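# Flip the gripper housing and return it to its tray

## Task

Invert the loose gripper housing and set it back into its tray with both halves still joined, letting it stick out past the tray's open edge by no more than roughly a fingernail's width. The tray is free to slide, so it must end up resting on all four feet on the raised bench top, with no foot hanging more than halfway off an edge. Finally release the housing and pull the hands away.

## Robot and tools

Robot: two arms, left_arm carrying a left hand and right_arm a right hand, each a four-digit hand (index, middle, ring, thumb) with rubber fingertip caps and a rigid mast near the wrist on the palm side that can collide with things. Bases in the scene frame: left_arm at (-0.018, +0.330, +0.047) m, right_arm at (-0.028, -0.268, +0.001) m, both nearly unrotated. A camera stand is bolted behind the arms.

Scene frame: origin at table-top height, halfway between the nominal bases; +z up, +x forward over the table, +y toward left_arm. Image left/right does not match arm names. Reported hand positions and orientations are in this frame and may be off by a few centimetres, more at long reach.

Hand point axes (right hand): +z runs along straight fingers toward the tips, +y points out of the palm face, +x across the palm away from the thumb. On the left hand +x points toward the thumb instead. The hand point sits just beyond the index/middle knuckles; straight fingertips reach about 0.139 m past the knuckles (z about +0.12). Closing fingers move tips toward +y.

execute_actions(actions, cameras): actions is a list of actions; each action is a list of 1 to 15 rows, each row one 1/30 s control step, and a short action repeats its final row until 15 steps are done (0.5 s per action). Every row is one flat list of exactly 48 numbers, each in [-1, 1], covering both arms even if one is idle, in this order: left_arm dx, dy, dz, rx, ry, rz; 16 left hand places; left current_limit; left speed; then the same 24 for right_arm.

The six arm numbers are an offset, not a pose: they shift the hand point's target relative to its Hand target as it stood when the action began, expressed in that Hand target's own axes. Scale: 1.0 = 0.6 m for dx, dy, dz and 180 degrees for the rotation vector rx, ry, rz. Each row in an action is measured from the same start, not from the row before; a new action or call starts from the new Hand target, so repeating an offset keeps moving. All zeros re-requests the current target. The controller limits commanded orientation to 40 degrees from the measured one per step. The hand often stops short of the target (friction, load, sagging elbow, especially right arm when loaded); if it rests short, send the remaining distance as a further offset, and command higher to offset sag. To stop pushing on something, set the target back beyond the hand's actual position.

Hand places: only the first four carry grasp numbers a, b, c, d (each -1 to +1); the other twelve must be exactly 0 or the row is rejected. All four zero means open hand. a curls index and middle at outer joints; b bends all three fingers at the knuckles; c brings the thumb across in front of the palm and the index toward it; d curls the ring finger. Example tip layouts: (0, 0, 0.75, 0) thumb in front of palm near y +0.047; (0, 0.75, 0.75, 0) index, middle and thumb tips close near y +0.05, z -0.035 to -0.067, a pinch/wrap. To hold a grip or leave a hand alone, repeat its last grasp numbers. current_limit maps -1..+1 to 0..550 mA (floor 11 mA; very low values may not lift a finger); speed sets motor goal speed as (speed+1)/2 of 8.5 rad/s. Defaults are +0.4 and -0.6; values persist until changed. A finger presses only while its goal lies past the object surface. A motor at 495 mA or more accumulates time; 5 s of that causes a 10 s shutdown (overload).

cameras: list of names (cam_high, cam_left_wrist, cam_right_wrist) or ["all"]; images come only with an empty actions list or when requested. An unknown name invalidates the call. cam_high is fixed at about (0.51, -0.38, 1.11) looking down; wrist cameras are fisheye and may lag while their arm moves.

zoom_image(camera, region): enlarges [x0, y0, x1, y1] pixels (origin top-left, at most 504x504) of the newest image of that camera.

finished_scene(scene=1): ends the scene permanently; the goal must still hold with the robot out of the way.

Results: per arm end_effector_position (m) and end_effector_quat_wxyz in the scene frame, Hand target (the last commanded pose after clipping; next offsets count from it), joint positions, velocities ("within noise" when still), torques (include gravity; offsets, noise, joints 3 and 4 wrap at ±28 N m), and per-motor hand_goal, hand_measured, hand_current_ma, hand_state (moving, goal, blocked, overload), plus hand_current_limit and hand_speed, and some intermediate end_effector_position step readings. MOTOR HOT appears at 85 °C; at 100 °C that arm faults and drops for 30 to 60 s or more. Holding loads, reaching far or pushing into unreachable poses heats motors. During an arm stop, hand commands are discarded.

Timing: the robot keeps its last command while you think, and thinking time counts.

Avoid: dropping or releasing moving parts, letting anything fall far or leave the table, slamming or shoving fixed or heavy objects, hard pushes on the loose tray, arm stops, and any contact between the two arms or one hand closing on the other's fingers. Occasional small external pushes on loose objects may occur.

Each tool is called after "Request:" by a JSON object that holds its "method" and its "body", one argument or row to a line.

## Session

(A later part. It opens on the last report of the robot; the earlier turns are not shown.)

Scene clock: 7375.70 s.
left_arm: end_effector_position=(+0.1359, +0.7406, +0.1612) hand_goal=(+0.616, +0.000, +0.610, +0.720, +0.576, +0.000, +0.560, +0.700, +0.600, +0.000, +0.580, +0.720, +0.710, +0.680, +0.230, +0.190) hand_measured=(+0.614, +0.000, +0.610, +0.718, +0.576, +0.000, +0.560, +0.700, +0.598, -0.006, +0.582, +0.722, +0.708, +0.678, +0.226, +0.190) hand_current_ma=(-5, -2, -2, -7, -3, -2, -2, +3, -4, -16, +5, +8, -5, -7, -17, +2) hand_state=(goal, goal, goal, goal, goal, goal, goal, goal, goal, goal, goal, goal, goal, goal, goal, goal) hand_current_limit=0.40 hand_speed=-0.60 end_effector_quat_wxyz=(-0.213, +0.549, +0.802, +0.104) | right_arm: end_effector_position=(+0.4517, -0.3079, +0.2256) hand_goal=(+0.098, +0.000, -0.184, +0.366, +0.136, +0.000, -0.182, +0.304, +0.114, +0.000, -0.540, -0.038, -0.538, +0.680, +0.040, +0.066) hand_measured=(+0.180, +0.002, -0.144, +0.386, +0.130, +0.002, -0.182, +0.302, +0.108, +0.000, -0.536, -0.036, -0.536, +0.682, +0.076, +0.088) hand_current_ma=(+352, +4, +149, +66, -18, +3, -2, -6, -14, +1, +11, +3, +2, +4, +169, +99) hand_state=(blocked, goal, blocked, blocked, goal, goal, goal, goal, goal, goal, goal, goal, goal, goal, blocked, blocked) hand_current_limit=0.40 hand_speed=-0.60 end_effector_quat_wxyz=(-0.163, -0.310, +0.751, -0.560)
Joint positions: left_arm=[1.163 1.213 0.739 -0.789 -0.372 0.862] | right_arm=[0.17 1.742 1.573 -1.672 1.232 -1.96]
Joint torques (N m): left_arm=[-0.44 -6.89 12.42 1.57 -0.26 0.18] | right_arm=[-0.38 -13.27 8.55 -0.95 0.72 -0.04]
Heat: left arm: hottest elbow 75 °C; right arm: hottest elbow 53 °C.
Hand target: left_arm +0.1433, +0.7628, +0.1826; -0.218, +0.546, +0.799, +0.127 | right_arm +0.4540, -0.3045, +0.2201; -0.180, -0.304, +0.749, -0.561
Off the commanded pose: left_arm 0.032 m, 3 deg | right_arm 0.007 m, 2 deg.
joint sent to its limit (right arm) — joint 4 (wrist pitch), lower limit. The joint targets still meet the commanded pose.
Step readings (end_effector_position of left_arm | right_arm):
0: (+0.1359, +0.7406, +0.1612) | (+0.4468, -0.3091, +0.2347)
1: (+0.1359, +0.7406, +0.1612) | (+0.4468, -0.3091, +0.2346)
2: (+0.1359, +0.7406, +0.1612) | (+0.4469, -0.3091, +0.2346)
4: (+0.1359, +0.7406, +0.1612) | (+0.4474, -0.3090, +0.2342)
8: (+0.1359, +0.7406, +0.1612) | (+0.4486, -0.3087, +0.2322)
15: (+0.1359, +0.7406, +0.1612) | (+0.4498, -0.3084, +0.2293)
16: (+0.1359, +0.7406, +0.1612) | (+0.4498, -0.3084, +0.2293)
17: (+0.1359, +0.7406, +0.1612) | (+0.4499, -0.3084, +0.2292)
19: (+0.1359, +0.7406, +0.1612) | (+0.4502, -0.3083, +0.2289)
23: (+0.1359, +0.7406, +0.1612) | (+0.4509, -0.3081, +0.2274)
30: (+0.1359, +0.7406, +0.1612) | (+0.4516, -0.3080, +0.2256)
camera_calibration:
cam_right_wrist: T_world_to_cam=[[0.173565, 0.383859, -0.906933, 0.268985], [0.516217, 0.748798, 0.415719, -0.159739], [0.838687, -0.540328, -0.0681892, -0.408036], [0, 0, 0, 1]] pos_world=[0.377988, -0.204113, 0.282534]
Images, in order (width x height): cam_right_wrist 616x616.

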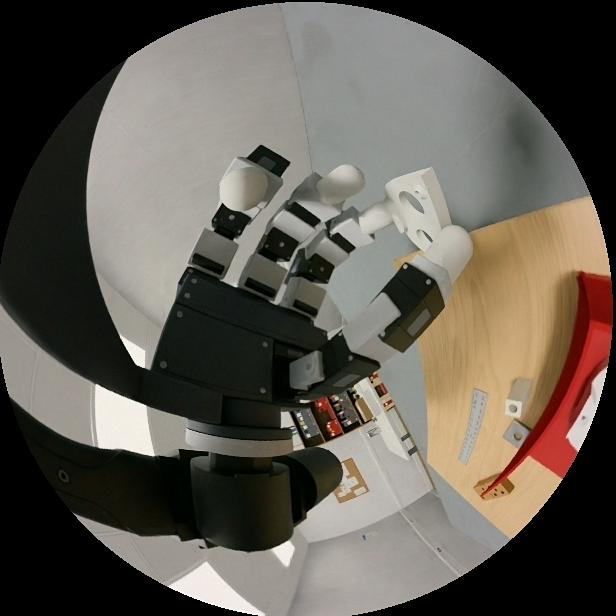

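Request:
{"method": "execute_actions", "body": {
  "actions": [
    [[0,0,0,0,0,0,0,0.1,0,0,0,0,0,0,0,0,0,0,0,0,0,0,0.4,-0.6,0.0007,0.0102,0.0098,0,0,0,0.43,0.37,0.76,0.7,0,0,0,0,0,0,0,0,0,0,0,0,0.4,-0.6]]
  ],
  "cameras": ["cam_right_wrist"]
}}

Request:
{"method": "zoom_image", "body": {
  "camera": "cam_right_wrist",
  "region": [360, 150, 560, 350]
}}

Scene clock: 7382.97 s.
left_arm: end_effector_position=(+0.1359, +0.7406, +0.1612) hand_goal=(+0.616, +0.000, +0.610, +0.720, +0.576, +0.000, +0.560, +0.700, +0.600, +0.000, +0.580, +0.720, +0.710, +0.680, +0.230, +0.190) hand_measured=(+0.614, +0.000, +0.610, +0.718, +0.576, +0.000, +0.560, +0.700, +0.598, -0.006, +0.582, +0.722, +0.708, +0.678, +0.226, +0.190) hand_current_ma=(-5, -2, -2, -7, -3, -2, -2, +3, -4, -16, +5, +8, -5, -7, -17, +2) hand_state=(goal, goal, goal, goal, goal, goal, goal, goal, goal, goal, goal, goal, goal, goal, goal, goal) hand_current_limit=0.40 hand_speed=-0.60 end_effector_quat_wxyz=(-0.213, +0.549, +0.802, +0.104) | right_arm: end_effector_position=(+0.4499, -0.3083, +0.2216) hand_goal=(+0.098, +0.000, -0.184, +0.366, +0.136, +0.000, -0.182, +0.304, +0.114, +0.000, -0.540, -0.038, -0.538, +0.680, +0.040, +0.066) hand_measured=(+0.180, +0.002, -0.144, +0.386, +0.130, +0.002, -0.182, +0.302, +0.108, +0.000, -0.536, -0.036, -0.536, +0.682, +0.076, +0.088) hand_current_ma=(+352, +4, +149, +66, -18, +3, -2, -6, -14, +1, +11, +3, +2, +4, +169, +99) hand_state=(blocked, goal, blocked, blocked, goal, goal, goal, goal, goal, goal, goal, goal, goal, goal, blocked, blocked) hand_current_limit=0.40 hand_speed=-0.60 end_effector_quat_wxyz=(-0.163, -0.307, +0.752, -0.560)
Joint positions: left_arm=[1.163 1.213 0.739 -0.789 -0.372 0.862] | right_arm=[0.17 1.742 1.561 -1.672 1.232 -1.944]
Joint torques (N m): left_arm=[-0.56 -6.95 12.44 1.61 -0.29 0.14] | right_arm=[-1.26 -12.81 8.06 -0.92 0.77 -0.04]
Heat: left arm: hottest elbow 75 °C; right arm: hottest elbow 52 °C.
Hand target: left_arm +0.1433, +0.7628, +0.1826; -0.218, +0.546, +0.799, +0.127 | right_arm +0.4501, -0.3091, +0.2142; -0.180, -0.304, +0.749, -0.561
Off the commanded pose: left_arm 0.032 m, 3 deg | right_arm 0.007 m, 2 deg.
joint sent to its limit (right arm) — joint 4 (wrist pitch), lower limit. The joint targets still meet the commanded pose.
Step readings (end_effector_position of left_arm | right_arm):
0: (+0.1359, +0.7406, +0.1612) | (+0.4517, -0.3079, +0.2256)
1: (+0.1359, +0.7406, +0.1612) | (+0.4517, -0.3079, +0.2256)
2: (+0.1359, +0.7406, +0.1612) | (+0.4518, -0.3079, +0.2255)
4: (+0.1359, +0.7406, +0.1612) | (+0.4518, -0.3079, +0.2251)
8: (+0.1359, +0.7406, +0.1612) | (+0.4502, -0.3083, +0.2226)
15: (+0.1359, +0.7406, +0.1612) | (+0.4498, -0.3083, +0.2216)
camera_calibration:
cam_right_wrist: T_world_to_cam=[[0.178701, 0.381997, -0.906722, 0.262937], [0.518433, 0.74669, 0.416751, -0.158804], [0.836238, -0.544548, -0.0646059, -0.40796], [0, 0, 0, 1]] pos_world=[0.376494, -0.204017, 0.278236]
Images, in order (width x height): cam_right_wrist 616x616.

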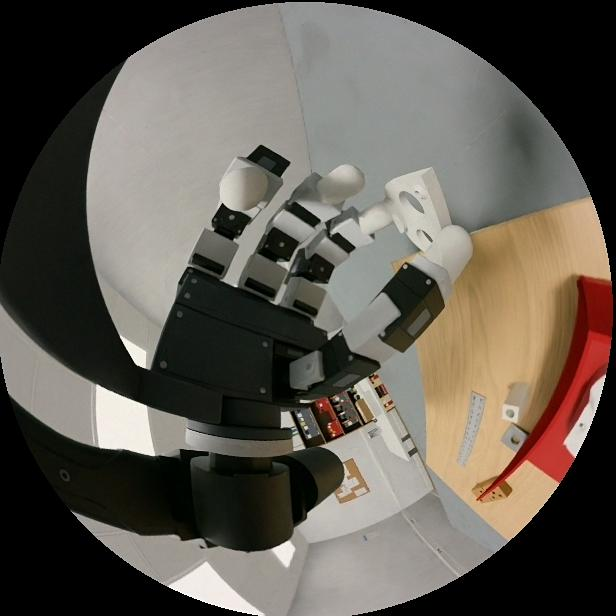

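Scaled by 2.520 from the camera's 616x616 image, which has a finer 880x880 frame.

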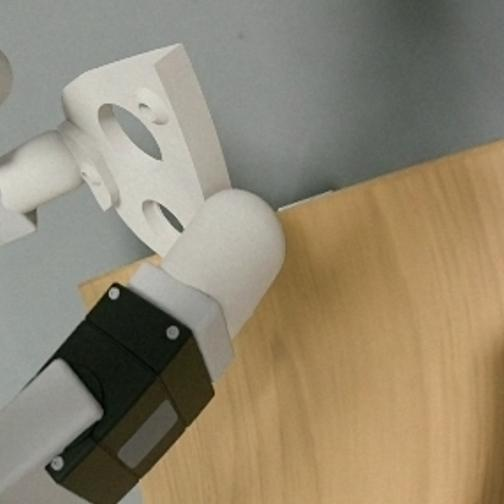

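Request:
{"method": "execute_actions", "body": {
  "actions": [
    [[0,0,0,0,0,0,0,0.1,0,0,0,0,0,0,0,0,0,0,0,0,0,0,0.4,-0.6,-0.0038,0.0083,0.0054,0,0,0,0.43,0.36,0.76,0.7,0,0,0,0,0,0,0,0,0,0,0,0,0.4,-0.6]],
    [[0,0,0,0,0,0,0,0.1,0,0,0,0,0,0,0,0,0,0,0,0,0,0,0.4,-0.6,-0.0038,0.0083,0.0054,0,0,0,0.43,0.36,0.76,0.7,0,0,0,0,0,0,0,0,0,0,0,0,0.4,-0.6]]
  ],
  "cameras": ["cam_right_wrist"]
}}

Request:
{"method": "zoom_image", "body": {
  "camera": "cam_right_wrist",
  "region": [360, 150, 560, 350]
}}

Scene clock: 7389.20 s.
left_arm: end_effector_position=(+0.1359, +0.7406, +0.1612) hand_goal=(+0.616, +0.000, +0.610, +0.720, +0.576, +0.000, +0.560, +0.700, +0.600, +0.000, +0.580, +0.720, +0.710, +0.680, +0.230, +0.190) hand_measured=(+0.614, +0.000, +0.610, +0.718, +0.576, +0.000, +0.560, +0.700, +0.598, -0.006, +0.582, +0.722, +0.708, +0.678, +0.226, +0.190) hand_current_ma=(-5, -2, -2, -7, -3, -2, -2, +3, -4, -16, +5, +8, -5, -7, -17, +2) hand_state=(goal, goal, goal, goal, goal, goal, goal, goal, goal, goal, goal, goal, goal, goal, goal, goal) hand_current_limit=0.40 hand_speed=-0.60 end_effector_quat_wxyz=(-0.213, +0.549, +0.802, +0.104) | right_arm: end_effector_position=(+0.4477, -0.3091, +0.2096) hand_goal=(+0.112, +0.000, -0.186, +0.364, +0.152, +0.000, -0.180, +0.304, +0.128, +0.000, -0.540, -0.040, -0.538, +0.680, +0.040, +0.064) hand_measured=(+0.180, +0.002, -0.144, +0.386, +0.146, +0.002, -0.182, +0.302, +0.122, +0.000, -0.536, -0.036, -0.536, +0.682, +0.076, +0.088) hand_current_ma=(+283, +4, +157, +74, -19, +3, -4, -6, -16, +1, +11, +8, +2, +4, +169, +110) hand_state=(blocked, goal, blocked, blocked, goal, goal, goal, goal, goal, goal, goal, goal, goal, goal, blocked, blocked) hand_current_limit=0.40 hand_speed=-0.60 end_effector_quat_wxyz=(-0.168, -0.304, +0.751, -0.561)
Joint positions: left_arm=[1.163 1.213 0.739 -0.789 -0.372 0.862] | right_arm=[0.17 1.754 1.54 -1.672 1.235 -1.915]
Joint torques (N m): left_arm=[-0.97 -7.53 12.42 1.66 -0.28 0.13] | right_arm=[-1.14 -12.92 7.87 -0.99 0.78 -0.04]
Heat: left arm: hottest elbow 75 °C; right arm: hottest elbow 52 °C.
Hand target: left_arm +0.1433, +0.7628, +0.1826; -0.218, +0.546, +0.799, +0.127 | right_arm +0.4475, -0.3122, +0.2021; -0.180, -0.304, +0.749, -0.561
Off the commanded pose: left_arm 0.032 m, 3 deg | right_arm 0.008 m, 1 deg.
joint sent to its limit (right arm) — joint 4 (wrist pitch), lower limit. The joint targets still meet the commanded pose.
Step readings (end_effector_position of left_arm | right_arm):
0: (+0.1359, +0.7406, +0.1612) | (+0.4500, -0.3083, +0.2216)
1: (+0.1359, +0.7406, +0.1612) | (+0.4500, -0.3083, +0.2216)
2: (+0.1359, +0.7406, +0.1612) | (+0.4499, -0.3083, +0.2214)
4: (+0.1359, +0.7406, +0.1612) | (+0.4495, -0.3086, +0.2207)
8: (+0.1359, +0.7406, +0.1612) | (+0.4485, -0.3088, +0.2177)
15: (+0.1359, +0.7406, +0.1612) | (+0.4487, -0.3087, +0.2156)
16: (+0.1359, +0.7406, +0.1612) | (+0.4487, -0.3087, +0.2156)
17: (+0.1359, +0.7406, +0.1612) | (+0.4488, -0.3088, +0.2154)
19: (+0.1359, +0.7406, +0.1612) | (+0.4484, -0.3089, +0.2147)
23: (+0.1359, +0.7406, +0.1612) | (+0.4474, -0.3091, +0.2119)
30: (+0.1359, +0.7406, +0.1612) | (+0.4476, -0.3091, +0.2096)
camera_calibration:
cam_right_wrist: T_world_to_cam=[[0.178387, 0.374532, -0.909892, 0.251252], [0.526114, 0.745131, 0.409859, -0.154575], [0.831494, -0.551821, -0.0641244, -0.407568], [0, 0, 0, 1]] pos_world=[0.375394, -0.203828, 0.265831]
Images, in order (width x height): cam_right_wrist 616x616.

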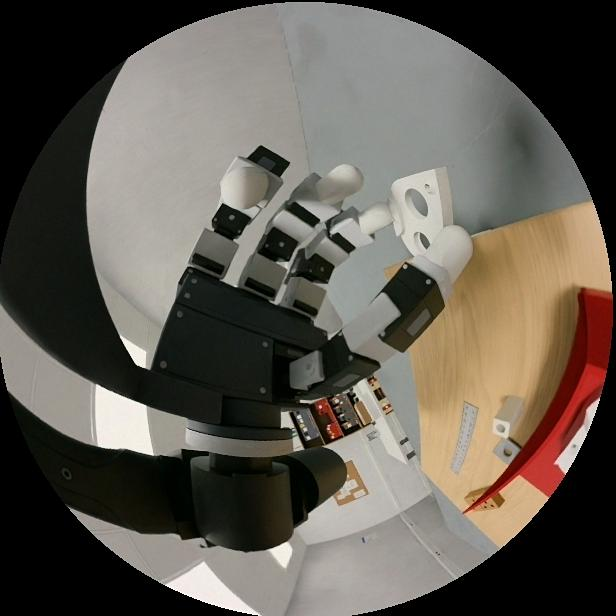

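Scaled by 2.520 from the camera's 616x616 image, which has a finer 880x880 frame.

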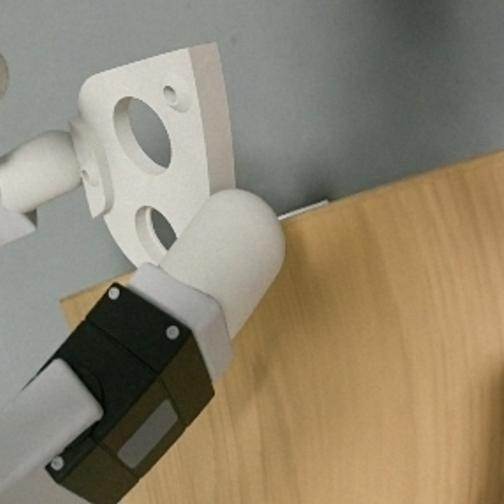

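Request:
{"method": "execute_actions", "body": {
  "actions": [
    [[0,0,0,0,0,0,0,0.1,0,0,0,0,0,0,0,0,0,0,0,0,0,0,0.4,-0.6,-0.0055,0.0077,0.0038,0,0,0,0.43,0.36,0.76,0.7,0,0,0,0,0,0,0,0,0,0,0,0,0.4,-0.6]],
    [[0,0,0,0,0,0,0,0.1,0,0,0,0,0,0,0,0,0,0,0,0,0,0,0.4,-0.6,-0.0055,0.0077,0.0038,0,0,0,0.43,0.36,0.76,0.7,0,0,0,0,0,0,0,0,0,0,0,0,0.4,-0.6]]
  ],
  "cameras": ["cam_right_wrist"]
}}

Request:
{"method": "zoom_image", "body": {
  "camera": "cam_right_wrist",
  "region": [360, 150, 560, 350]
}}

Scene clock: 7396.77 s.
left_arm: end_effector_position=(+0.1359, +0.7406, +0.1612) hand_goal=(+0.616, +0.000, +0.610, +0.720, +0.576, +0.000, +0.560, +0.700, +0.600, +0.000, +0.580, +0.720, +0.710, +0.680, +0.230, +0.190) hand_measured=(+0.614, +0.000, +0.610, +0.718, +0.576, +0.000, +0.560, +0.700, +0.598, -0.006, +0.582, +0.722, +0.708, +0.678, +0.226, +0.190) hand_current_ma=(-5, -2, -2, -7, -3, -2, -2, +3, -4, -16, +5, +8, -5, -7, -17, +2) hand_state=(goal, goal, goal, goal, goal, goal, goal, goal, goal, goal, goal, goal, goal, goal, goal, goal) hand_current_limit=0.40 hand_speed=-0.60 end_effector_quat_wxyz=(-0.213, +0.549, +0.802, +0.104) | right_arm: end_effector_position=(+0.4440, -0.3102, +0.1988) hand_goal=(+0.112, +0.000, -0.186, +0.364, +0.152, +0.000, -0.180, +0.304, +0.128, +0.000, -0.540, -0.040, -0.538, +0.680, +0.040, +0.064) hand_measured=(+0.180, +0.002, -0.144, +0.386, +0.146, +0.002, -0.182, +0.302, +0.122, +0.000, -0.536, -0.036, -0.536, +0.682, +0.076, +0.088) hand_current_ma=(+283, +4, +157, +74, -19, +3, -4, -6, -16, +1, +11, +8, +2, +4, +169, +110) hand_state=(blocked, goal, blocked, blocked, goal, goal, goal, goal, goal, goal, goal, goal, goal, goal, blocked, blocked) hand_current_limit=0.40 hand_speed=-0.60 end_effector_quat_wxyz=(-0.176, -0.307, +0.749, -0.561)
Joint positions: left_arm=[1.163 1.213 0.739 -0.789 -0.372 0.862] | right_arm=[0.169 1.763 1.519 -1.668 1.236 -1.904]
Joint torques (N m): left_arm=[-0.44 -6.71 12.42 1.57 -0.3 0.18] | right_arm=[-1.67 -13.33 7.62 -0.39 0.78 -0.03]
Heat: left arm: hottest elbow 75 °C; right arm: hottest elbow 52 °C.
Hand target: left_arm +0.1433, +0.7628, +0.1826; -0.218, +0.546, +0.799, +0.127 | right_arm +0.4467, -0.3131, +0.1899; -0.180, -0.304, +0.749, -0.561
Off the commanded pose: left_arm 0.032 m, 3 deg | right_arm 0.010 m, 1 deg.
Step readings (end_effector_position of left_arm | right_arm):
0: (+0.1359, +0.7406, +0.1612) | (+0.4477, -0.3091, +0.2096)
1: (+0.1359, +0.7406, +0.1612) | (+0.4477, -0.3091, +0.2096)
2: (+0.1359, +0.7406, +0.1612) | (+0.4478, -0.3091, +0.2096)
4: (+0.1359, +0.7406, +0.1612) | (+0.4474, -0.3092, +0.2090)
8: (+0.1359, +0.7406, +0.1612) | (+0.4466, -0.3094, +0.2064)
15: (+0.1359, +0.7406, +0.1612) | (+0.4466, -0.3094, +0.2037)
16: (+0.1359, +0.7406, +0.1612) | (+0.4466, -0.3094, +0.2037)
17: (+0.1359, +0.7406, +0.1612) | (+0.4466, -0.3094, +0.2036)
19: (+0.1359, +0.7406, +0.1612) | (+0.4459, -0.3096, +0.2029)
23: (+0.1359, +0.7406, +0.1612) | (+0.4438, -0.3102, +0.2001)
30: (+0.1359, +0.7406, +0.1612) | (+0.4439, -0.3102, +0.1989)
camera_calibration:
cam_right_wrist: T_world_to_cam=[[0.165605, 0.368858, -0.914614, 0.24732], [0.535002, 0.745487, 0.39752, -0.148738], [0.828461, -0.555152, -0.0738833, -0.403477], [0, 0, 0, 1]] pos_world=[0.372882, -0.204335, 0.255519]
Images, in order (width x height): cam_right_wrist 616x616.

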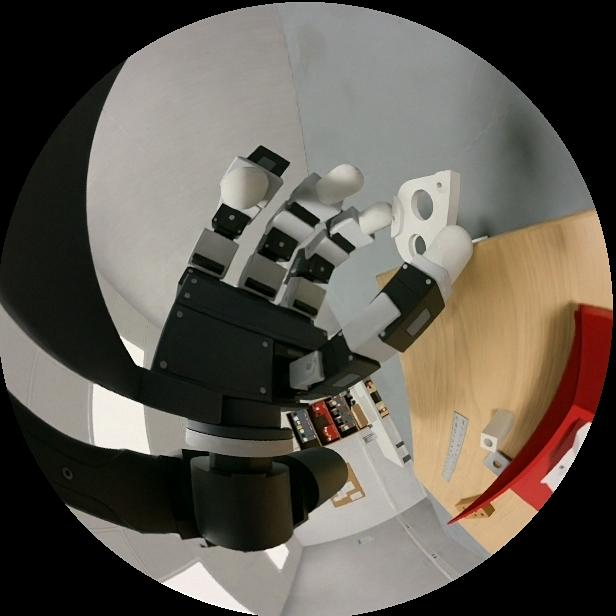

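Scaled by 2.520 from the camera's 616x616 image, which has a finer 880x880 frame.

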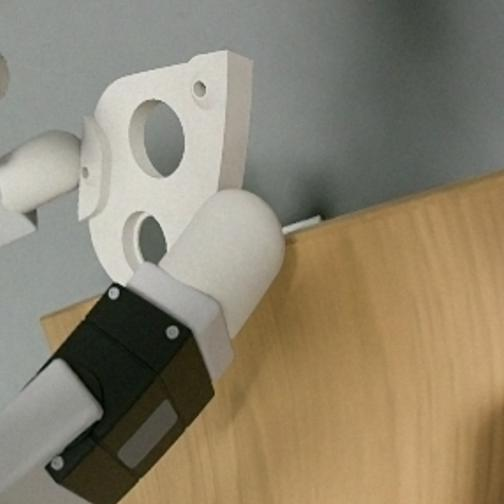

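Request:
{"method": "execute_actions", "body": {
  "actions": [
    [[0,0,0,0,0,0,0,0.1,0,0,0,0,0,0,0,0,0,0,0,0,0,0,0.4,-0.6,-0.0066,0.0068,0.0026,0,0,0,0.43,0.36,0.76,0.7,0,0,0,0,0,0,0,0,0,0,0,0,0.4,-0.6]],
    [[0,0,0,0,0,0,0,0.1,0,0,0,0,0,0,0,0,0,0,0,0,0,0,0.4,-0.6,-0.0066,0.0068,0.0026,0,0,0,0.43,0.36,0.76,0.7,0,0,0,0,0,0,0,0,0,0,0,0,0.4,-0.6]]
  ],
  "cameras": ["cam_right_wrist"]
}}

Request:
{"method": "zoom_image", "body": {
  "camera": "cam_right_wrist",
  "region": [360, 150, 560, 350]
}}

Scene clock: 7403.83 s.
left_arm: end_effector_position=(+0.1359, +0.7406, +0.1612) hand_goal=(+0.616, +0.000, +0.610, +0.720, +0.576, +0.000, +0.560, +0.700, +0.600, +0.000, +0.580, +0.720, +0.710, +0.680, +0.230, +0.190) hand_measured=(+0.614, +0.000, +0.610, +0.718, +0.576, +0.000, +0.560, +0.700, +0.598, -0.006, +0.582, +0.722, +0.708, +0.678, +0.226, +0.190) hand_current_ma=(-5, -2, -2, -7, -3, -2, -2, +3, -4, -16, +5, +8, -5, -7, -17, +2) hand_state=(goal, goal, goal, goal, goal, goal, goal, goal, goal, goal, goal, goal, goal, goal, goal, goal) hand_current_limit=0.40 hand_speed=-0.60 end_effector_quat_wxyz=(-0.213, +0.549, +0.802, +0.104) | right_arm: end_effector_position=(+0.4453, -0.3100, +0.1920) hand_goal=(+0.112, +0.000, -0.186, +0.364, +0.152, +0.000, -0.180, +0.304, +0.128, +0.000, -0.540, -0.040, -0.538, +0.680, +0.040, +0.064) hand_measured=(+0.178, +0.002, -0.144, +0.386, +0.146, +0.002, -0.182, +0.302, +0.122, +0.000, -0.536, -0.036, -0.552, +0.680, +0.076, +0.088) hand_current_ma=(+280, +4, +157, +74, -19, +3, -4, -6, -16, +1, +11, +8, -42, +0, +169, +110) hand_state=(blocked, goal, blocked, blocked, goal, goal, goal, goal, goal, goal, goal, goal, goal, goal, blocked, blocked) hand_current_limit=0.40 hand_speed=-0.60 end_effector_quat_wxyz=(-0.173, -0.305, +0.750, -0.561)
Joint positions: left_arm=[1.163 1.213 0.739 -0.789 -0.372 0.862] | right_arm=[0.169 1.767 1.508 -1.646 1.237 -1.903]
Joint torques (N m): left_arm=[-0.62 -6.77 12.57 1.54 -0.32 0.13] | right_arm=[-1.26 -12.63 7.32 -0.32 0.74 0]
Heat: left arm: hottest elbow 75 °C; right arm: hottest elbow 52 °C.
Hand target: left_arm +0.1433, +0.7628, +0.1826; -0.218, +0.546, +0.799, +0.127 | right_arm +0.4474, -0.3125, +0.1782; -0.180, -0.304, +0.749, -0.561
Off the commanded pose: left_arm 0.032 m, 3 deg | right_arm 0.014 m, 1 deg.
Step readings (end_effector_position of left_arm | right_arm):
0: (+0.1359, +0.7406, +0.1612) | (+0.4440, -0.3102, +0.1988)
1: (+0.1359, +0.7406, +0.1612) | (+0.4440, -0.3102, +0.1988)
2: (+0.1359, +0.7406, +0.1612) | (+0.4441, -0.3102, +0.1986)
4: (+0.1359, +0.7406, +0.1612) | (+0.4444, -0.3101, +0.1979)
8: (+0.1359, +0.7406, +0.1612) | (+0.4441, -0.3102, +0.1952)
15: (+0.1359, +0.7406, +0.1612) | (+0.4440, -0.3102, +0.1937)
16: (+0.1359, +0.7406, +0.1612) | (+0.4440, -0.3102, +0.1937)
17: (+0.1359, +0.7406, +0.1612) | (+0.4442, -0.3101, +0.1936)
19: (+0.1359, +0.7406, +0.1612) | (+0.4445, -0.3101, +0.1929)
23: (+0.1359, +0.7406, +0.1612) | (+0.4450, -0.3100, +0.1922)
30: (+0.1359, +0.7406, +0.1612) | (+0.4453, -0.3100, +0.1920)
camera_calibration:
cam_right_wrist: T_world_to_cam=[[0.171822, 0.369774, -0.913096, 0.238021], [0.532348, 0.745043, 0.401892, -0.146675], [0.828905, -0.555139, -0.0688334, -0.406203], [0, 0, 0, 1]] pos_world=[0.373888, -0.204234, 0.248323]
Images, in order (width x height): cam_right_wrist 616x616.

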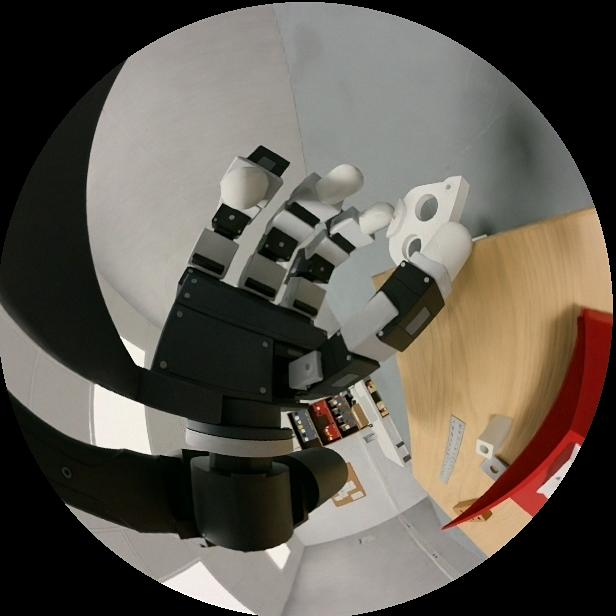

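Scaled by 2.520 from the camera's 616x616 image, which has a finer 880x880 frame.

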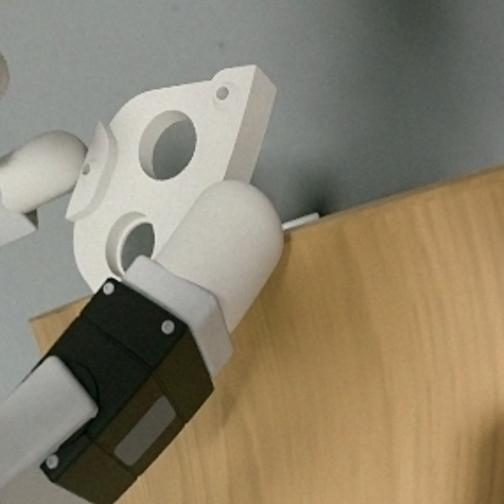

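Request:
{"method": "execute_actions", "body": {
  "actions": [
    [[0,0,0,0,0,0,0,0.1,0,0,0,0,0,0,0,0,0,0,0,0,0,0,0.4,-0.6,-0.0008,-0.001,0.007,0,0,-0.0389,0.43,0.36,0.76,0.7,0,0,0,0,0,0,0,0,0,0,0,0,0.4,-0.6]]
  ]
}}

Scene clock: 7427.93 s.
left_arm: end_effector_position=(+0.1359, +0.7406, +0.1612) hand_goal=(+0.616, +0.000, +0.610, +0.720, +0.576, +0.000, +0.560, +0.700, +0.600, +0.000, +0.580, +0.720, +0.710, +0.680, +0.230, +0.190) hand_measured=(+0.614, +0.000, +0.610, +0.718, +0.576, +0.000, +0.560, +0.700, +0.598, -0.006, +0.582, +0.722, +0.708, +0.678, +0.226, +0.190) hand_current_ma=(-5, -2, -2, -7, -3, -2, -2, +3, -4, -16, +5, +8, -5, -7, -17, +2) hand_state=(goal, goal, goal, goal, goal, goal, goal, goal, goal, goal, goal, goal, goal, goal, goal, goal) hand_current_limit=0.40 hand_speed=-0.60 end_effector_quat_wxyz=(-0.213, +0.549, +0.802, +0.104) | right_arm: end_effector_position=(+0.4423, -0.3160, +0.1784) hand_goal=(+0.112, +0.000, -0.186, +0.364, +0.152, +0.000, -0.180, +0.304, +0.128, +0.000, -0.540, -0.040, -0.538, +0.680, +0.040, +0.064) hand_measured=(+0.178, +0.002, -0.144, +0.386, +0.146, +0.002, -0.182, +0.302, +0.124, +0.000, -0.536, -0.036, -0.548, +0.680, +0.076, +0.086) hand_current_ma=(+277, +4, +157, +74, -17, +3, -4, -6, -13, +1, +11, +8, -29, +0, +169, +104) hand_state=(blocked, goal, blocked, blocked, goal, goal, goal, goal, goal, goal, goal, goal, goal, goal, blocked, blocked) hand_current_limit=0.40 hand_speed=-0.60 end_effector_quat_wxyz=(-0.217, -0.351, +0.727, -0.549)
Joint positions: left_arm=[1.163 1.213 0.739 -0.789 -0.372 0.862] | right_arm=[0.16 1.807 1.508 -1.624 1.242 -2.026]
Joint torques (N m): left_arm=[-0.91 -6.89 12.44 1.47 -0.28 0.14] | right_arm=[-1.08 -13.92 8.96 -0.46 0.64 -0.23]
Heat: left arm: hottest elbow 75 °C; right arm: hottest elbow 52 °C.
Hand target: left_arm +0.1433, +0.7628, +0.1826; -0.218, +0.546, +0.799, +0.127 | right_arm +0.4485, -0.3166, +0.1770; -0.214, -0.349, +0.729, -0.549
Off the commanded pose: left_arm 0.032 m, 3 deg | right_arm 0.006 m, 0 deg.
Step readings (end_effector_position of left_arm | right_arm):
0: (+0.1359, +0.7406, +0.1612) | (+0.4453, -0.3100, +0.1920)
1: (+0.1359, +0.7406, +0.1612) | (+0.4453, -0.3100, +0.1920)
2: (+0.1359, +0.7406, +0.1612) | (+0.4450, -0.3104, +0.1918)
4: (+0.1359, +0.7406, +0.1612) | (+0.4441, -0.3117, +0.1904)
8: (+0.1359, +0.7406, +0.1612) | (+0.4422, -0.3139, +0.1827)
15: (+0.1359, +0.7406, +0.1612) | (+0.4421, -0.3160, +0.1783)

Request:
{"method": "execute_actions", "body": {
  "actions": [],
  "cameras": ["cam_right_wrist","cam_high"]
}}

Request:
{"method": "zoom_image", "body": {
  "camera": "cam_right_wrist",
  "region": [360, 150, 560, 350]
}}

Request:
{"method": "zoom_image", "body": {
  "camera": "cam_high",
  "region": [240, 320, 400, 460]
}}

Scene clock: 7433.77 s.
left_arm: end_effector_position=(+0.1359, +0.7406, +0.1612) hand_goal=(+0.616, +0.000, +0.610, +0.720, +0.576, +0.000, +0.560, +0.700, +0.600, +0.000, +0.580, +0.720, +0.710, +0.680, +0.230, +0.190) hand_measured=(+0.614, +0.000, +0.610, +0.718, +0.576, +0.000, +0.560, +0.700, +0.598, -0.006, +0.582, +0.722, +0.708, +0.678, +0.226, +0.190) hand_current_ma=(-5, -2, -2, -7, -3, -2, -2, +3, -4, -16, +5, +8, -5, -7, -17, +2) hand_state=(goal, goal, goal, goal, goal, goal, goal, goal, goal, goal, goal, goal, goal, goal, goal, goal) hand_current_limit=0.40 hand_speed=-0.60 end_effector_quat_wxyz=(-0.213, +0.549, +0.802, +0.104) | right_arm: end_effector_position=(+0.4424, -0.3160, +0.1784) hand_goal=(+0.112, +0.000, -0.186, +0.364, +0.152, +0.000, -0.180, +0.304, +0.128, +0.000, -0.540, -0.040, -0.538, +0.680, +0.040, +0.064) hand_measured=(+0.178, +0.002, -0.144, +0.386, +0.146, +0.002, -0.182, +0.302, +0.124, +0.000, -0.536, -0.036, -0.548, +0.680, +0.076, +0.086) hand_current_ma=(+277, +4, +157, +74, -17, +3, -4, -6, -13, +1, +11, +8, -29, +0, +169, +104) hand_state=(blocked, goal, blocked, blocked, goal, goal, goal, goal, goal, goal, goal, goal, goal, goal, blocked, blocked) hand_current_limit=0.40 hand_speed=-0.60 end_effector_quat_wxyz=(-0.217, -0.351, +0.727, -0.549)
Joint positions: left_arm=[1.163 1.213 0.739 -0.789 -0.372 0.862] | right_arm=[0.16 1.807 1.508 -1.624 1.242 -2.026]
Joint velocities: within noise
Joint torques (N m): left_arm=[-0.97 -7 12.51 1.48 -0.26 0.14] | right_arm=[-1.26 -14.39 8.99 -0.34 0.66 -0.22]
Heat: left arm: hottest elbow 75 °C; right arm: hottest elbow 52 °C.
Hand target: left_arm +0.1433, +0.7628, +0.1826; -0.218, +0.546, +0.799, +0.127 | right_arm +0.4485, -0.3165, +0.1770; -0.214, -0.349, +0.729, -0.549
Off the commanded pose: left_arm 0.032 m, 3 deg | right_arm 0.006 m, 0 deg.
camera_calibration:
cam_right_wrist: T_world_to_cam=[[0.0379907, 0.356468, -0.933535, 0.286985], [0.557119, 0.76799, 0.315928, -0.123526], [0.829563, -0.532092, -0.169419, -0.383017], [0, 0, 0, 1]] pos_world=[0.375653, -0.211235, 0.242046]
Images, in order (width x height): cam_high 672x504, cam_right_wrist 616x616.

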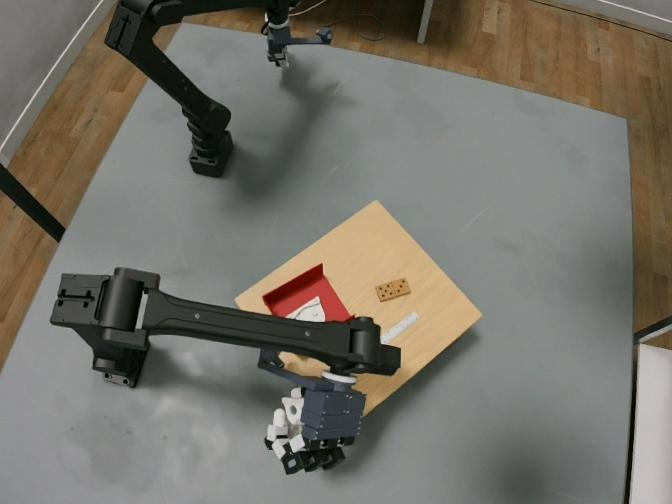

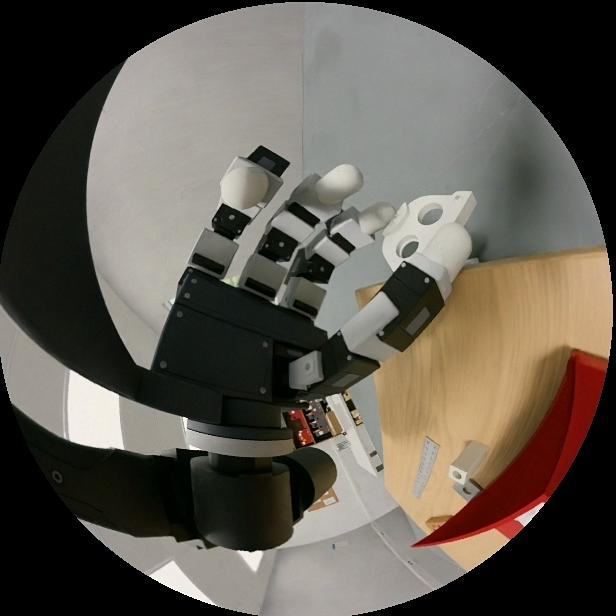

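Scaled by 2.520 from the camera's 616x616 image, which has a finer 880x880 frame.

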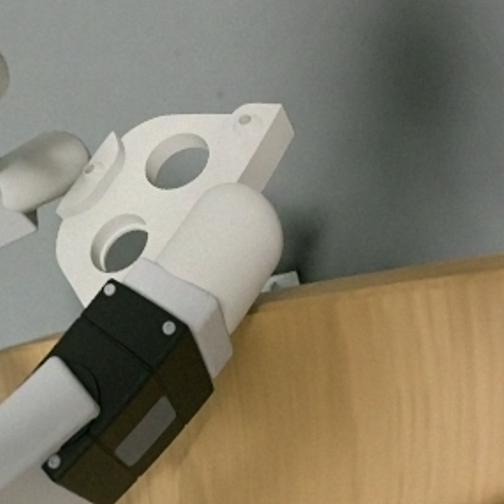

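Scaled by 3.150 from the camera's 672x504 image, which has a finer 960x720 frame.

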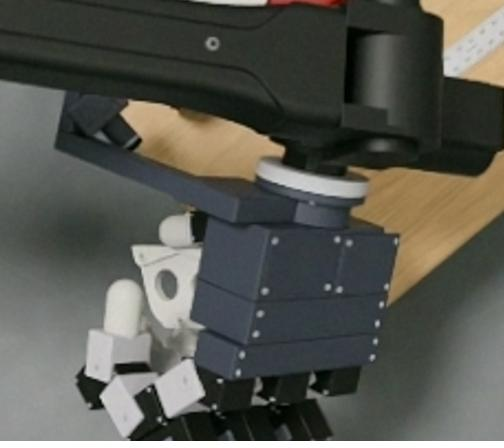

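Request:
{"method": "execute_actions", "body": {
  "actions": [
    [[0,0,0,0,0,0,0,0.1,0,0,0,0,0,0,0,0,0,0,0,0,0,0,0.4,-0.6,-0.0128,-0.0028,-0.0073,0,0,0,0.43,0.36,0.76,0.7,0,0,0,0,0,0,0,0,0,0,0,0,0.4,-0.6]]
  ],
  "cameras": ["cam_right_wrist"]
}}

Request:
{"method": "zoom_image", "body": {
  "camera": "cam_right_wrist",
  "region": [360, 150, 560, 350]
}}

Scene clock: 7450.33 s.
left_arm: end_effector_position=(+0.1359, +0.7406, +0.1612) hand_goal=(+0.616, +0.000, +0.610, +0.720, +0.576, +0.000, +0.560, +0.700, +0.600, +0.000, +0.580, +0.720, +0.710, +0.680, +0.230, +0.190) hand_measured=(+0.614, +0.000, +0.610, +0.718, +0.576, +0.000, +0.560, +0.700, +0.598, -0.006, +0.582, +0.722, +0.708, +0.678, +0.226, +0.190) hand_current_ma=(-5, -2, -2, -7, -3, -2, -2, +3, -4, -16, +5, +8, -5, -7, -17, +2) hand_state=(goal, goal, goal, goal, goal, goal, goal, goal, goal, goal, goal, goal, goal, goal, goal, goal) hand_current_limit=0.40 hand_speed=-0.60 end_effector_quat_wxyz=(-0.213, +0.549, +0.802, +0.104) | right_arm: end_effector_position=(+0.4422, -0.3160, +0.1753) hand_goal=(+0.112, +0.000, -0.186, +0.364, +0.152, +0.000, -0.180, +0.304, +0.128, +0.000, -0.540, -0.040, -0.538, +0.680, +0.040, +0.064) hand_measured=(+0.178, +0.002, -0.144, +0.386, +0.146, +0.002, -0.182, +0.302, +0.124, +0.000, -0.536, -0.036, -0.556, +0.678, +0.076, +0.084) hand_current_ma=(+277, +4, +157, +74, -16, +3, -4, -6, -13, +1, +11, +8, -63, -3, +169, +95) hand_state=(blocked, goal, blocked, blocked, goal, goal, goal, goal, goal, goal, goal, goal, goal, goal, blocked, blocked) hand_current_limit=0.40 hand_speed=-0.60 end_effector_quat_wxyz=(-0.220, -0.354, +0.725, -0.548)
Joint positions: left_arm=[1.163 1.213 0.739 -0.789 -0.372 0.862] | right_arm=[0.16 1.815 1.508 -1.626 1.242 -2.026]
Joint torques (N m): left_arm=[-0.38 -7.12 12.46 1.48 -0.33 0.15] | right_arm=[-0.32 -12.63 10.74 -1.1 0.55 -0.01]
Heat: left arm: hottest elbow 75 °C; right arm: hottest elbow 52 °C.
Hand target: left_arm +0.1433, +0.7628, +0.1826; -0.218, +0.546, +0.799, +0.127 | right_arm +0.4545, -0.3106, +0.1742; -0.214, -0.349, +0.729, -0.549
Off the commanded pose: left_arm 0.032 m, 3 deg | right_arm 0.014 m, 1 deg.
Step readings (end_effector_position of left_arm | right_arm):
0: (+0.1359, +0.7406, +0.1612) | (+0.4424, -0.3160, +0.1784)
1: (+0.1359, +0.7406, +0.1612) | (+0.4424, -0.3160, +0.1784)
2: (+0.1359, +0.7406, +0.1612) | (+0.4424, -0.3160, +0.1784)
4: (+0.1359, +0.7406, +0.1612) | (+0.4424, -0.3160, +0.1780)
8: (+0.1359, +0.7406, +0.1612) | (+0.4425, -0.3159, +0.1764)
15: (+0.1359, +0.7406, +0.1612) | (+0.4422, -0.3160, +0.1753)
camera_calibration:
cam_right_wrist: T_world_to_cam=[[0.0289165, 0.355079, -0.934389, 0.287821], [0.560307, 0.768358, 0.309325, -0.122649], [0.82778, -0.53249, -0.176735, -0.381557], [0, 0, 0, 1]] pos_world=[0.376243, -0.211136, 0.239441]
Images, in order (width x height): cam_right_wrist 616x616.

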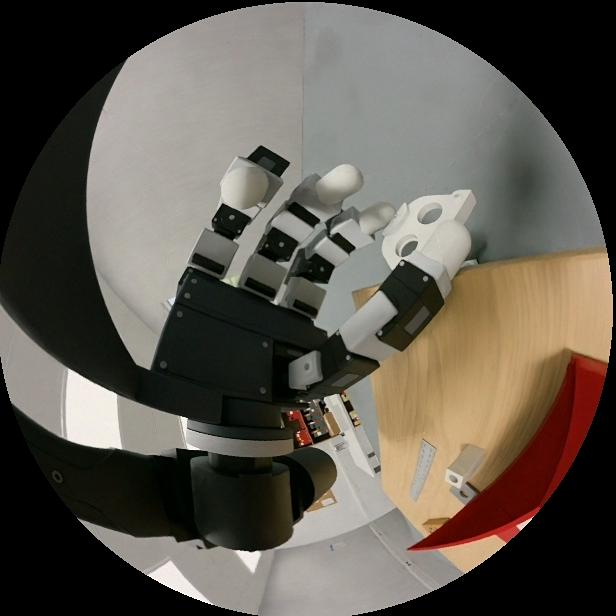

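Scaled by 2.520 from the camera's 616x616 image, which has a finer 880x880 frame.

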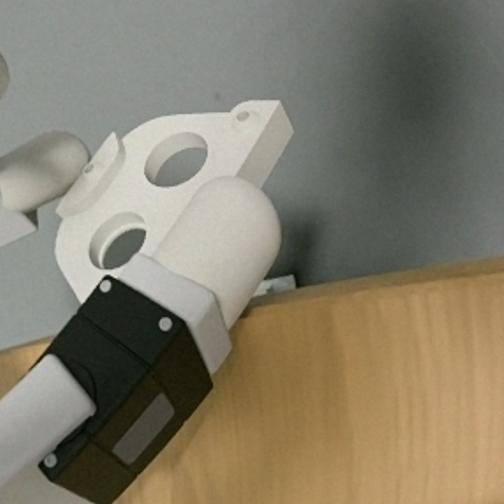

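Request:
{"method": "execute_actions", "body": {
  "actions": [
    [[0,0,0,0,0,0,0,0.1,0,0,0,0,0,0,0,0,0,0,0,0,0,0,0.4,-0.6,0.0565,-0.0373,-0.0097,0,0,0,0.43,0.38,0.76,0.7,0,0,0,0,0,0,0,0,0,0,0,0,0.4,-0.6]],
    [[0,0,0,0,0,0,0,0.1,0,0,0,0,0,0,0,0,0,0,0,0,0,0,0.4,-0.6,0.0584,-0.0538,-0.0253,0,0,0,0.43,0.39,0.76,0.7,0,0,0,0,0,0,0,0,0,0,0,0,0.4,-0.6]],
    [[0,0,0,0,0,0,0,0.1,0,0,0,0,0,0,0,0,0,0,0,0,0,0,0.4,-0.6,0.0584,-0.0538,-0.0253,0,0,0,0.43,0.39,0.76,0.7,0,0,0,0,0,0,0,0,0,0,0,0,0.4,-0.6]]
  ],
  "cameras": ["cam_right_wrist","cam_high"]
}}

Request:
{"method": "zoom_image", "body": {
  "camera": "cam_right_wrist",
  "region": [360, 150, 560, 350]
}}

Scene clock: 7516.80 s.
left_arm: end_effector_position=(+0.1359, +0.7406, +0.1612) hand_goal=(+0.616, +0.000, +0.610, +0.720, +0.576, +0.000, +0.560, +0.700, +0.600, +0.000, +0.580, +0.720, +0.710, +0.680, +0.230, +0.190) hand_measured=(+0.614, +0.000, +0.610, +0.718, +0.576, +0.000, +0.560, +0.700, +0.598, -0.006, +0.582, +0.722, +0.708, +0.678, +0.226, +0.190) hand_current_ma=(-5, -2, -2, -7, -3, -2, -2, +3, -4, -16, +5, +8, -5, -7, -17, +2) hand_state=(goal, goal, goal, goal, goal, goal, goal, goal, goal, goal, goal, goal, goal, goal, goal, goal) hand_current_limit=0.40 hand_speed=-0.60 end_effector_quat_wxyz=(-0.213, +0.549, +0.802, +0.104) | right_arm: end_effector_position=(+0.4404, -0.3226, +0.2962) hand_goal=(+0.070, +0.000, -0.178, +0.370, +0.100, +0.000, -0.186, +0.304, +0.084, +0.000, -0.540, -0.034, -0.538, +0.680, +0.040, +0.070) hand_measured=(+0.174, +0.002, -0.144, +0.386, +0.100, +0.002, -0.182, +0.302, +0.086, +0.000, -0.536, -0.036, -0.536, +0.680, +0.076, +0.084) hand_current_ma=(+385, +4, +124, +51, +1, +3, +11, -6, +3, +1, +11, -6, +4, -1, +169, +65) hand_state=(blocked, goal, blocked, goal, goal, goal, goal, goal, goal, goal, goal, goal, goal, goal, blocked, goal) hand_current_limit=0.40 hand_speed=-0.60 end_effector_quat_wxyz=(-0.145, -0.311, +0.730, -0.591)
Joint positions: left_arm=[1.163 1.213 0.739 -0.789 -0.372 0.862] | right_arm=[0.166 1.635 1.605 -1.67 1.305 -2.079]
Joint torques (N m): left_arm=[-0.44 -6.59 12.52 1.57 -0.27 0.14] | right_arm=[-0.09 -13.39 12.05 -0.59 0.83 -0.2]
Heat: left arm: hottest elbow 75 °C; right arm: hottest elbow 56 °C.
Hand target: left_arm +0.1433, +0.7628, +0.1826; -0.218, +0.546, +0.799, +0.127 | right_arm +0.4475, -0.3182, +0.3140; -0.214, -0.349, +0.729, -0.549
Off the commanded pose: left_arm 0.032 m, 3 deg | right_arm 0.020 m, 10 deg.
joint sent to its limit (right arm) — joint 4 (wrist pitch), lower limit; joint 6 (wrist roll), lower limit. The joint targets are off in orientation, not in position.
Step readings (end_effector_position of left_arm | right_arm):
0: (+0.1359, +0.7406, +0.1612) | (+0.4422, -0.3160, +0.1753)
1: (+0.1359, +0.7406, +0.1612) | (+0.4422, -0.3160, +0.1753)
2: (+0.1359, +0.7406, +0.1612) | (+0.4417, -0.3161, +0.1760)
4: (+0.1359, +0.7406, +0.1612) | (+0.4401, -0.3163, +0.1778)
8: (+0.1359, +0.7406, +0.1612) | (+0.4394, -0.3165, +0.1832)
15: (+0.1359, +0.7406, +0.1612) | (+0.4391, -0.3166, +0.1901)
16: (+0.1359, +0.7406, +0.1612) | (+0.4392, -0.3166, +0.1909)
17: (+0.1359, +0.7406, +0.1612) | (+0.4392, -0.3170, +0.1926)
19: (+0.1359, +0.7406, +0.1612) | (+0.4384, -0.3179, +0.1983)
23: (+0.1359, +0.7406, +0.1612) | (+0.4375, -0.3194, +0.2223)
30: (+0.1359, +0.7406, +0.1612) | (+0.4398, -0.3200, +0.2508)
31: (+0.1359, +0.7406, +0.1612) | (+0.4399, -0.3201, +0.2511)
32: (+0.1359, +0.7406, +0.1612) | (+0.4402, -0.3208, +0.2518)
34: (+0.1359, +0.7406, +0.1612) | (+0.4406, -0.3222, +0.2546)
38: (+0.1359, +0.7406, +0.1612) | (+0.4392, -0.3235, +0.2698)
45: (+0.1359, +0.7406, +0.1612) | (+0.4400, -0.3226, +0.2955)
camera_calibration:
cam_right_wrist: T_world_to_cam=[[0.192738, 0.339201, -0.920758, 0.321951], [0.465324, 0.794538, 0.390107, -0.127565], [0.863901, -0.503639, -0.0047009, -0.419716], [0, 0, 0, 1]] pos_world=[0.3599, -0.219237, 0.34423]
Images, in order (width x height): cam_high 672x504, cam_right_wrist 616x616.

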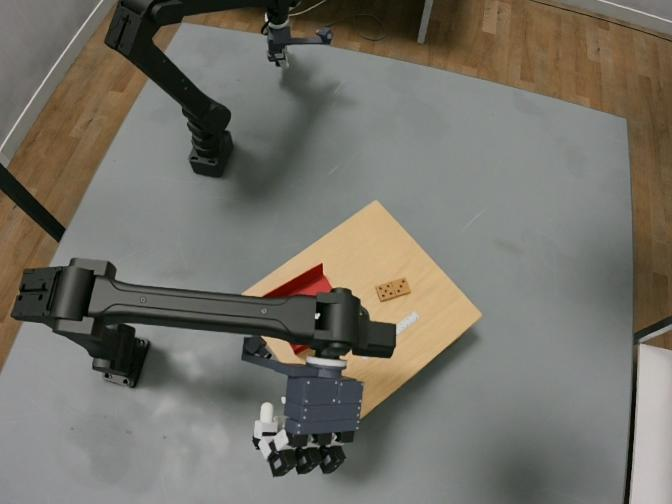

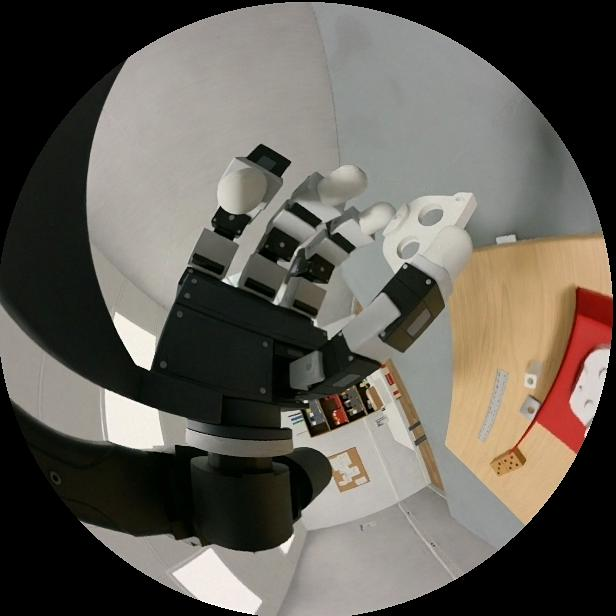

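Scaled by 2.520 from the camera's 616x616 image, which has a finer 880x880 frame.

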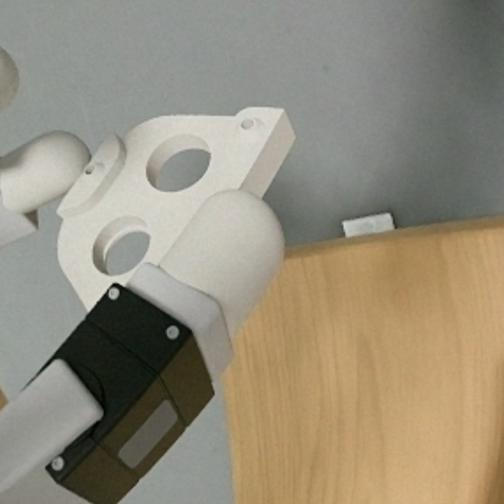

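Request:
{"method": "execute_actions", "body": {
  "actions": [
    [[0,0,0,0,0,0,0,0.1,0,0,0,0,0,0,0,0,0,0,0,0,0,0,0.4,-0.6,0.0417,-0.0058,-0.0101,0,0,0.111,0.43,0.39,0.76,0.7,0,0,0,0,0,0,0,0,0,0,0,0,0.4,-0.6]],
    [[0,0,0,0,0,0,0,0.1,0,0,0,0,0,0,0,0,0,0,0,0,0,0,0.4,-0.6,0.0329,-0.0125,-0.0101,0,0,0.111,0.43,0.39,0.76,0.7,0,0,0,0,0,0,0,0,0,0,0,0,0.4,-0.6]]
  ]
}}

Scene clock: 7528.07 s.
left_arm: end_effector_position=(+0.1359, +0.7406, +0.1612) hand_goal=(+0.616, +0.000, +0.610, +0.720, +0.576, +0.000, +0.560, +0.700, +0.600, +0.000, +0.580, +0.720, +0.710, +0.680, +0.230, +0.190) hand_measured=(+0.614, +0.000, +0.610, +0.718, +0.576, +0.000, +0.560, +0.700, +0.598, -0.006, +0.582, +0.722, +0.708, +0.678, +0.226, +0.190) hand_current_ma=(-5, -2, -2, -7, -3, -2, -2, +3, -4, -16, +5, +8, -5, -7, -17, +2) hand_state=(goal, goal, goal, goal, goal, goal, goal, goal, goal, goal, goal, goal, goal, goal, goal, goal) hand_current_limit=0.40 hand_speed=-0.60 end_effector_quat_wxyz=(-0.213, +0.549, +0.802, +0.104) | right_arm: end_effector_position=(+0.4186, -0.3204, +0.3535) hand_goal=(+0.070, +0.000, -0.178, +0.370, +0.100, +0.000, -0.186, +0.304, +0.084, +0.000, -0.540, -0.034, -0.538, +0.680, +0.040, +0.070) hand_measured=(+0.174, +0.002, -0.144, +0.386, +0.100, +0.002, -0.182, +0.302, +0.084, +0.000, -0.536, -0.036, -0.538, +0.680, +0.076, +0.084) hand_current_ma=(+385, +4, +124, +51, +0, +3, +11, -6, +2, +1, +11, -6, -1, -1, +169, +65) hand_state=(blocked, goal, blocked, goal, goal, goal, goal, goal, goal, goal, goal, goal, goal, goal, blocked, goal) hand_current_limit=0.40 hand_speed=-0.60 end_effector_quat_wxyz=(+0.033, -0.116, +0.806, -0.580)
Joint positions: left_arm=[1.163 1.213 0.739 -0.789 -0.372 0.862] | right_arm=[0.159 1.417 1.548 -1.674 1.239 -1.684]
Joint torques (N m): left_arm=[-0.09 -6.71 12.62 1.54 -0.29 0.13] | right_arm=[-0.67 -9.82 8.88 -0.16 0.78 0.14]
Heat: left arm: hottest elbow 75 °C; right arm: hottest elbow 56 °C.
Hand target: left_arm +0.1433, +0.7628, +0.1826; -0.218, +0.546, +0.799, +0.127 | right_arm +0.4189, -0.3198, +0.3523; -0.014, -0.079, +0.804, -0.589
Off the commanded pose: left_arm 0.032 m, 3 deg | right_arm 0.001 m, 7 deg.
joint sent to its limit (right arm) — joint 4 (wrist pitch), lower limit. The joint targets are off in orientation, not in position.
Step readings (end_effector_position of left_arm | right_arm):
0: (+0.1359, +0.7406, +0.1612) | (+0.4404, -0.3226, +0.2962)
1: (+0.1359, +0.7406, +0.1612) | (+0.4403, -0.3225, +0.2960)
2: (+0.1359, +0.7406, +0.1612) | (+0.4398, -0.3211, +0.2950)
4: (+0.1359, +0.7406, +0.1612) | (+0.4386, -0.3176, +0.2940)
8: (+0.1359, +0.7406, +0.1612) | (+0.4341, -0.3167, +0.3058)
15: (+0.1359, +0.7406, +0.1612) | (+0.4273, -0.3187, +0.3236)
16: (+0.1359, +0.7406, +0.1612) | (+0.4274, -0.3188, +0.3236)
17: (+0.1359, +0.7406, +0.1612) | (+0.4288, -0.3187, +0.3236)
19: (+0.1359, +0.7406, +0.1612) | (+0.4294, -0.3179, +0.3236)
23: (+0.1359, +0.7406, +0.1612) | (+0.4219, -0.3190, +0.3350)
30: (+0.1359, +0.7406, +0.1612) | (+0.4172, -0.3205, +0.3575)

Request:
{"method": "execute_actions", "body": {
  "actions": [
    [[0,0,0,0,0,0,0,0.1,0,0,0,0,0,0,0,0,0,0,0,0,0,0,0.4,-0.6,-0.0303,0.0292,-0.1028,0.0051,-0.0394,-0.0126,0.43,0.39,0.76,0.7,0,0,0,0,0,0,0,0,0,0,0,0,0.4,-0.6]],
    [[0,0,0,0,0,0,0,0.1,0,0,0,0,0,0,0,0,0,0,0,0,0,0,0.4,-0.6,-0.0438,0.026,-0.0988,0.0051,-0.0394,-0.0126,0.43,0.39,0.76,0.7,0,0,0,0,0,0,0,0,0,0,0,0,0.4,-0.6]],
    [[0,0,0,0,0,0,0,0.1,0,0,0,0,0,0,0,0,0,0,0,0,0,0,0.4,-0.6,-0.0567,0.0225,-0.093,0.0051,-0.0394,-0.0126,0.43,0.39,0.76,0.7,0,0,0,0,0,0,0,0,0,0,0,0,0.4,-0.6]]
  ]
}}

Scene clock: 7544.83 s.
left_arm: end_effector_position=(+0.1359, +0.7406, +0.1612) hand_goal=(+0.616, +0.000, +0.610, +0.720, +0.576, +0.000, +0.560, +0.700, +0.600, +0.000, +0.580, +0.720, +0.710, +0.680, +0.230, +0.190) hand_measured=(+0.614, +0.000, +0.610, +0.718, +0.576, +0.000, +0.560, +0.700, +0.598, -0.006, +0.582, +0.722, +0.708, +0.678, +0.226, +0.190) hand_current_ma=(-5, -2, -2, -7, -3, -2, -2, +3, -4, -16, +5, +8, -5, -7, -17, +2) hand_state=(goal, goal, goal, goal, goal, goal, goal, goal, goal, goal, goal, goal, goal, goal, goal, goal) hand_current_limit=0.40 hand_speed=-0.60 end_effector_quat_wxyz=(-0.213, +0.549, +0.802, +0.104) | right_arm: end_effector_position=(+0.4422, -0.1260, +0.3371) hand_goal=(+0.070, +0.000, -0.178, +0.370, +0.100, +0.000, -0.186, +0.304, +0.084, +0.000, -0.540, -0.034, -0.538, +0.680, +0.040, +0.070) hand_measured=(+0.174, +0.002, -0.144, +0.386, +0.098, +0.002, -0.182, +0.302, +0.084, +0.000, -0.536, -0.036, -0.540, +0.680, +0.076, +0.084) hand_current_ma=(+385, +4, +124, +51, -4, +3, +10, -6, -1, +1, +11, -6, -4, -1, +169, +65) hand_state=(blocked, goal, blocked, goal, goal, goal, goal, goal, goal, goal, goal, goal, goal, goal, blocked, goal) hand_current_limit=0.40 hand_speed=-0.60 end_effector_quat_wxyz=(+0.132, -0.274, +0.765, -0.567)
Joint positions: left_arm=[1.163 1.213 0.739 -0.789 -0.372 0.862] | right_arm=[0.544 1.544 1.642 -1.676 1.243 -1.679]
Joint torques (N m): left_arm=[-0.73 -6.95 12.46 1.54 -0.29 0.15] | right_arm=[-1.03 -11.28 12.88 -0.21 0.83 -0.04]
Heat: left arm: hottest elbow 75 °C; right arm: hottest elbow 56 °C.
Hand target: left_arm +0.1433, +0.7628, +0.1826; -0.218, +0.546, +0.799, +0.127 | right_arm +0.4518, -0.1225, +0.3532; +0.102, -0.234, +0.773, -0.581
Off the commanded pose: left_arm 0.032 m, 3 deg | right_arm 0.019 m, 6 deg.
joint sent to its limit (right arm) — joint 4 (wrist pitch), lower limit. The joint targets are off in orientation, not in position.
Step readings (end_effector_position of left_arm | right_arm):
0: (+0.1359, +0.7406, +0.1612) | (+0.4186, -0.3204, +0.3535)
1: (+0.1359, +0.7406, +0.1612) | (+0.4187, -0.3201, +0.3535)
2: (+0.1359, +0.7406, +0.1612) | (+0.4190, -0.3183, +0.3536)
4: (+0.1359, +0.7406, +0.1612) | (+0.4203, -0.3059, +0.3537)
8: (+0.1359, +0.7406, +0.1612) | (+0.4222, -0.2677, +0.3532)
15: (+0.1359, +0.7406, +0.1612) | (+0.4236, -0.2535, +0.3499)
16: (+0.1359, +0.7406, +0.1612) | (+0.4238, -0.2535, +0.3496)
17: (+0.1359, +0.7406, +0.1612) | (+0.4240, -0.2519, +0.3490)
19: (+0.1359, +0.7406, +0.1612) | (+0.4247, -0.2424, +0.3474)
23: (+0.1359, +0.7406, +0.1612) | (+0.4258, -0.2073, +0.3398)
30: (+0.1359, +0.7406, +0.1612) | (+0.4294, -0.1904, +0.3327)
31: (+0.1359, +0.7406, +0.1612) | (+0.4296, -0.1902, +0.3332)
32: (+0.1359, +0.7406, +0.1612) | (+0.4302, -0.1881, +0.3344)
34: (+0.1359, +0.7406, +0.1612) | (+0.4335, -0.1789, +0.3386)
38: (+0.1359, +0.7406, +0.1612) | (+0.4377, -0.1436, +0.3428)
45: (+0.1359, +0.7406, +0.1612) | (+0.4405, -0.1248, +0.3356)


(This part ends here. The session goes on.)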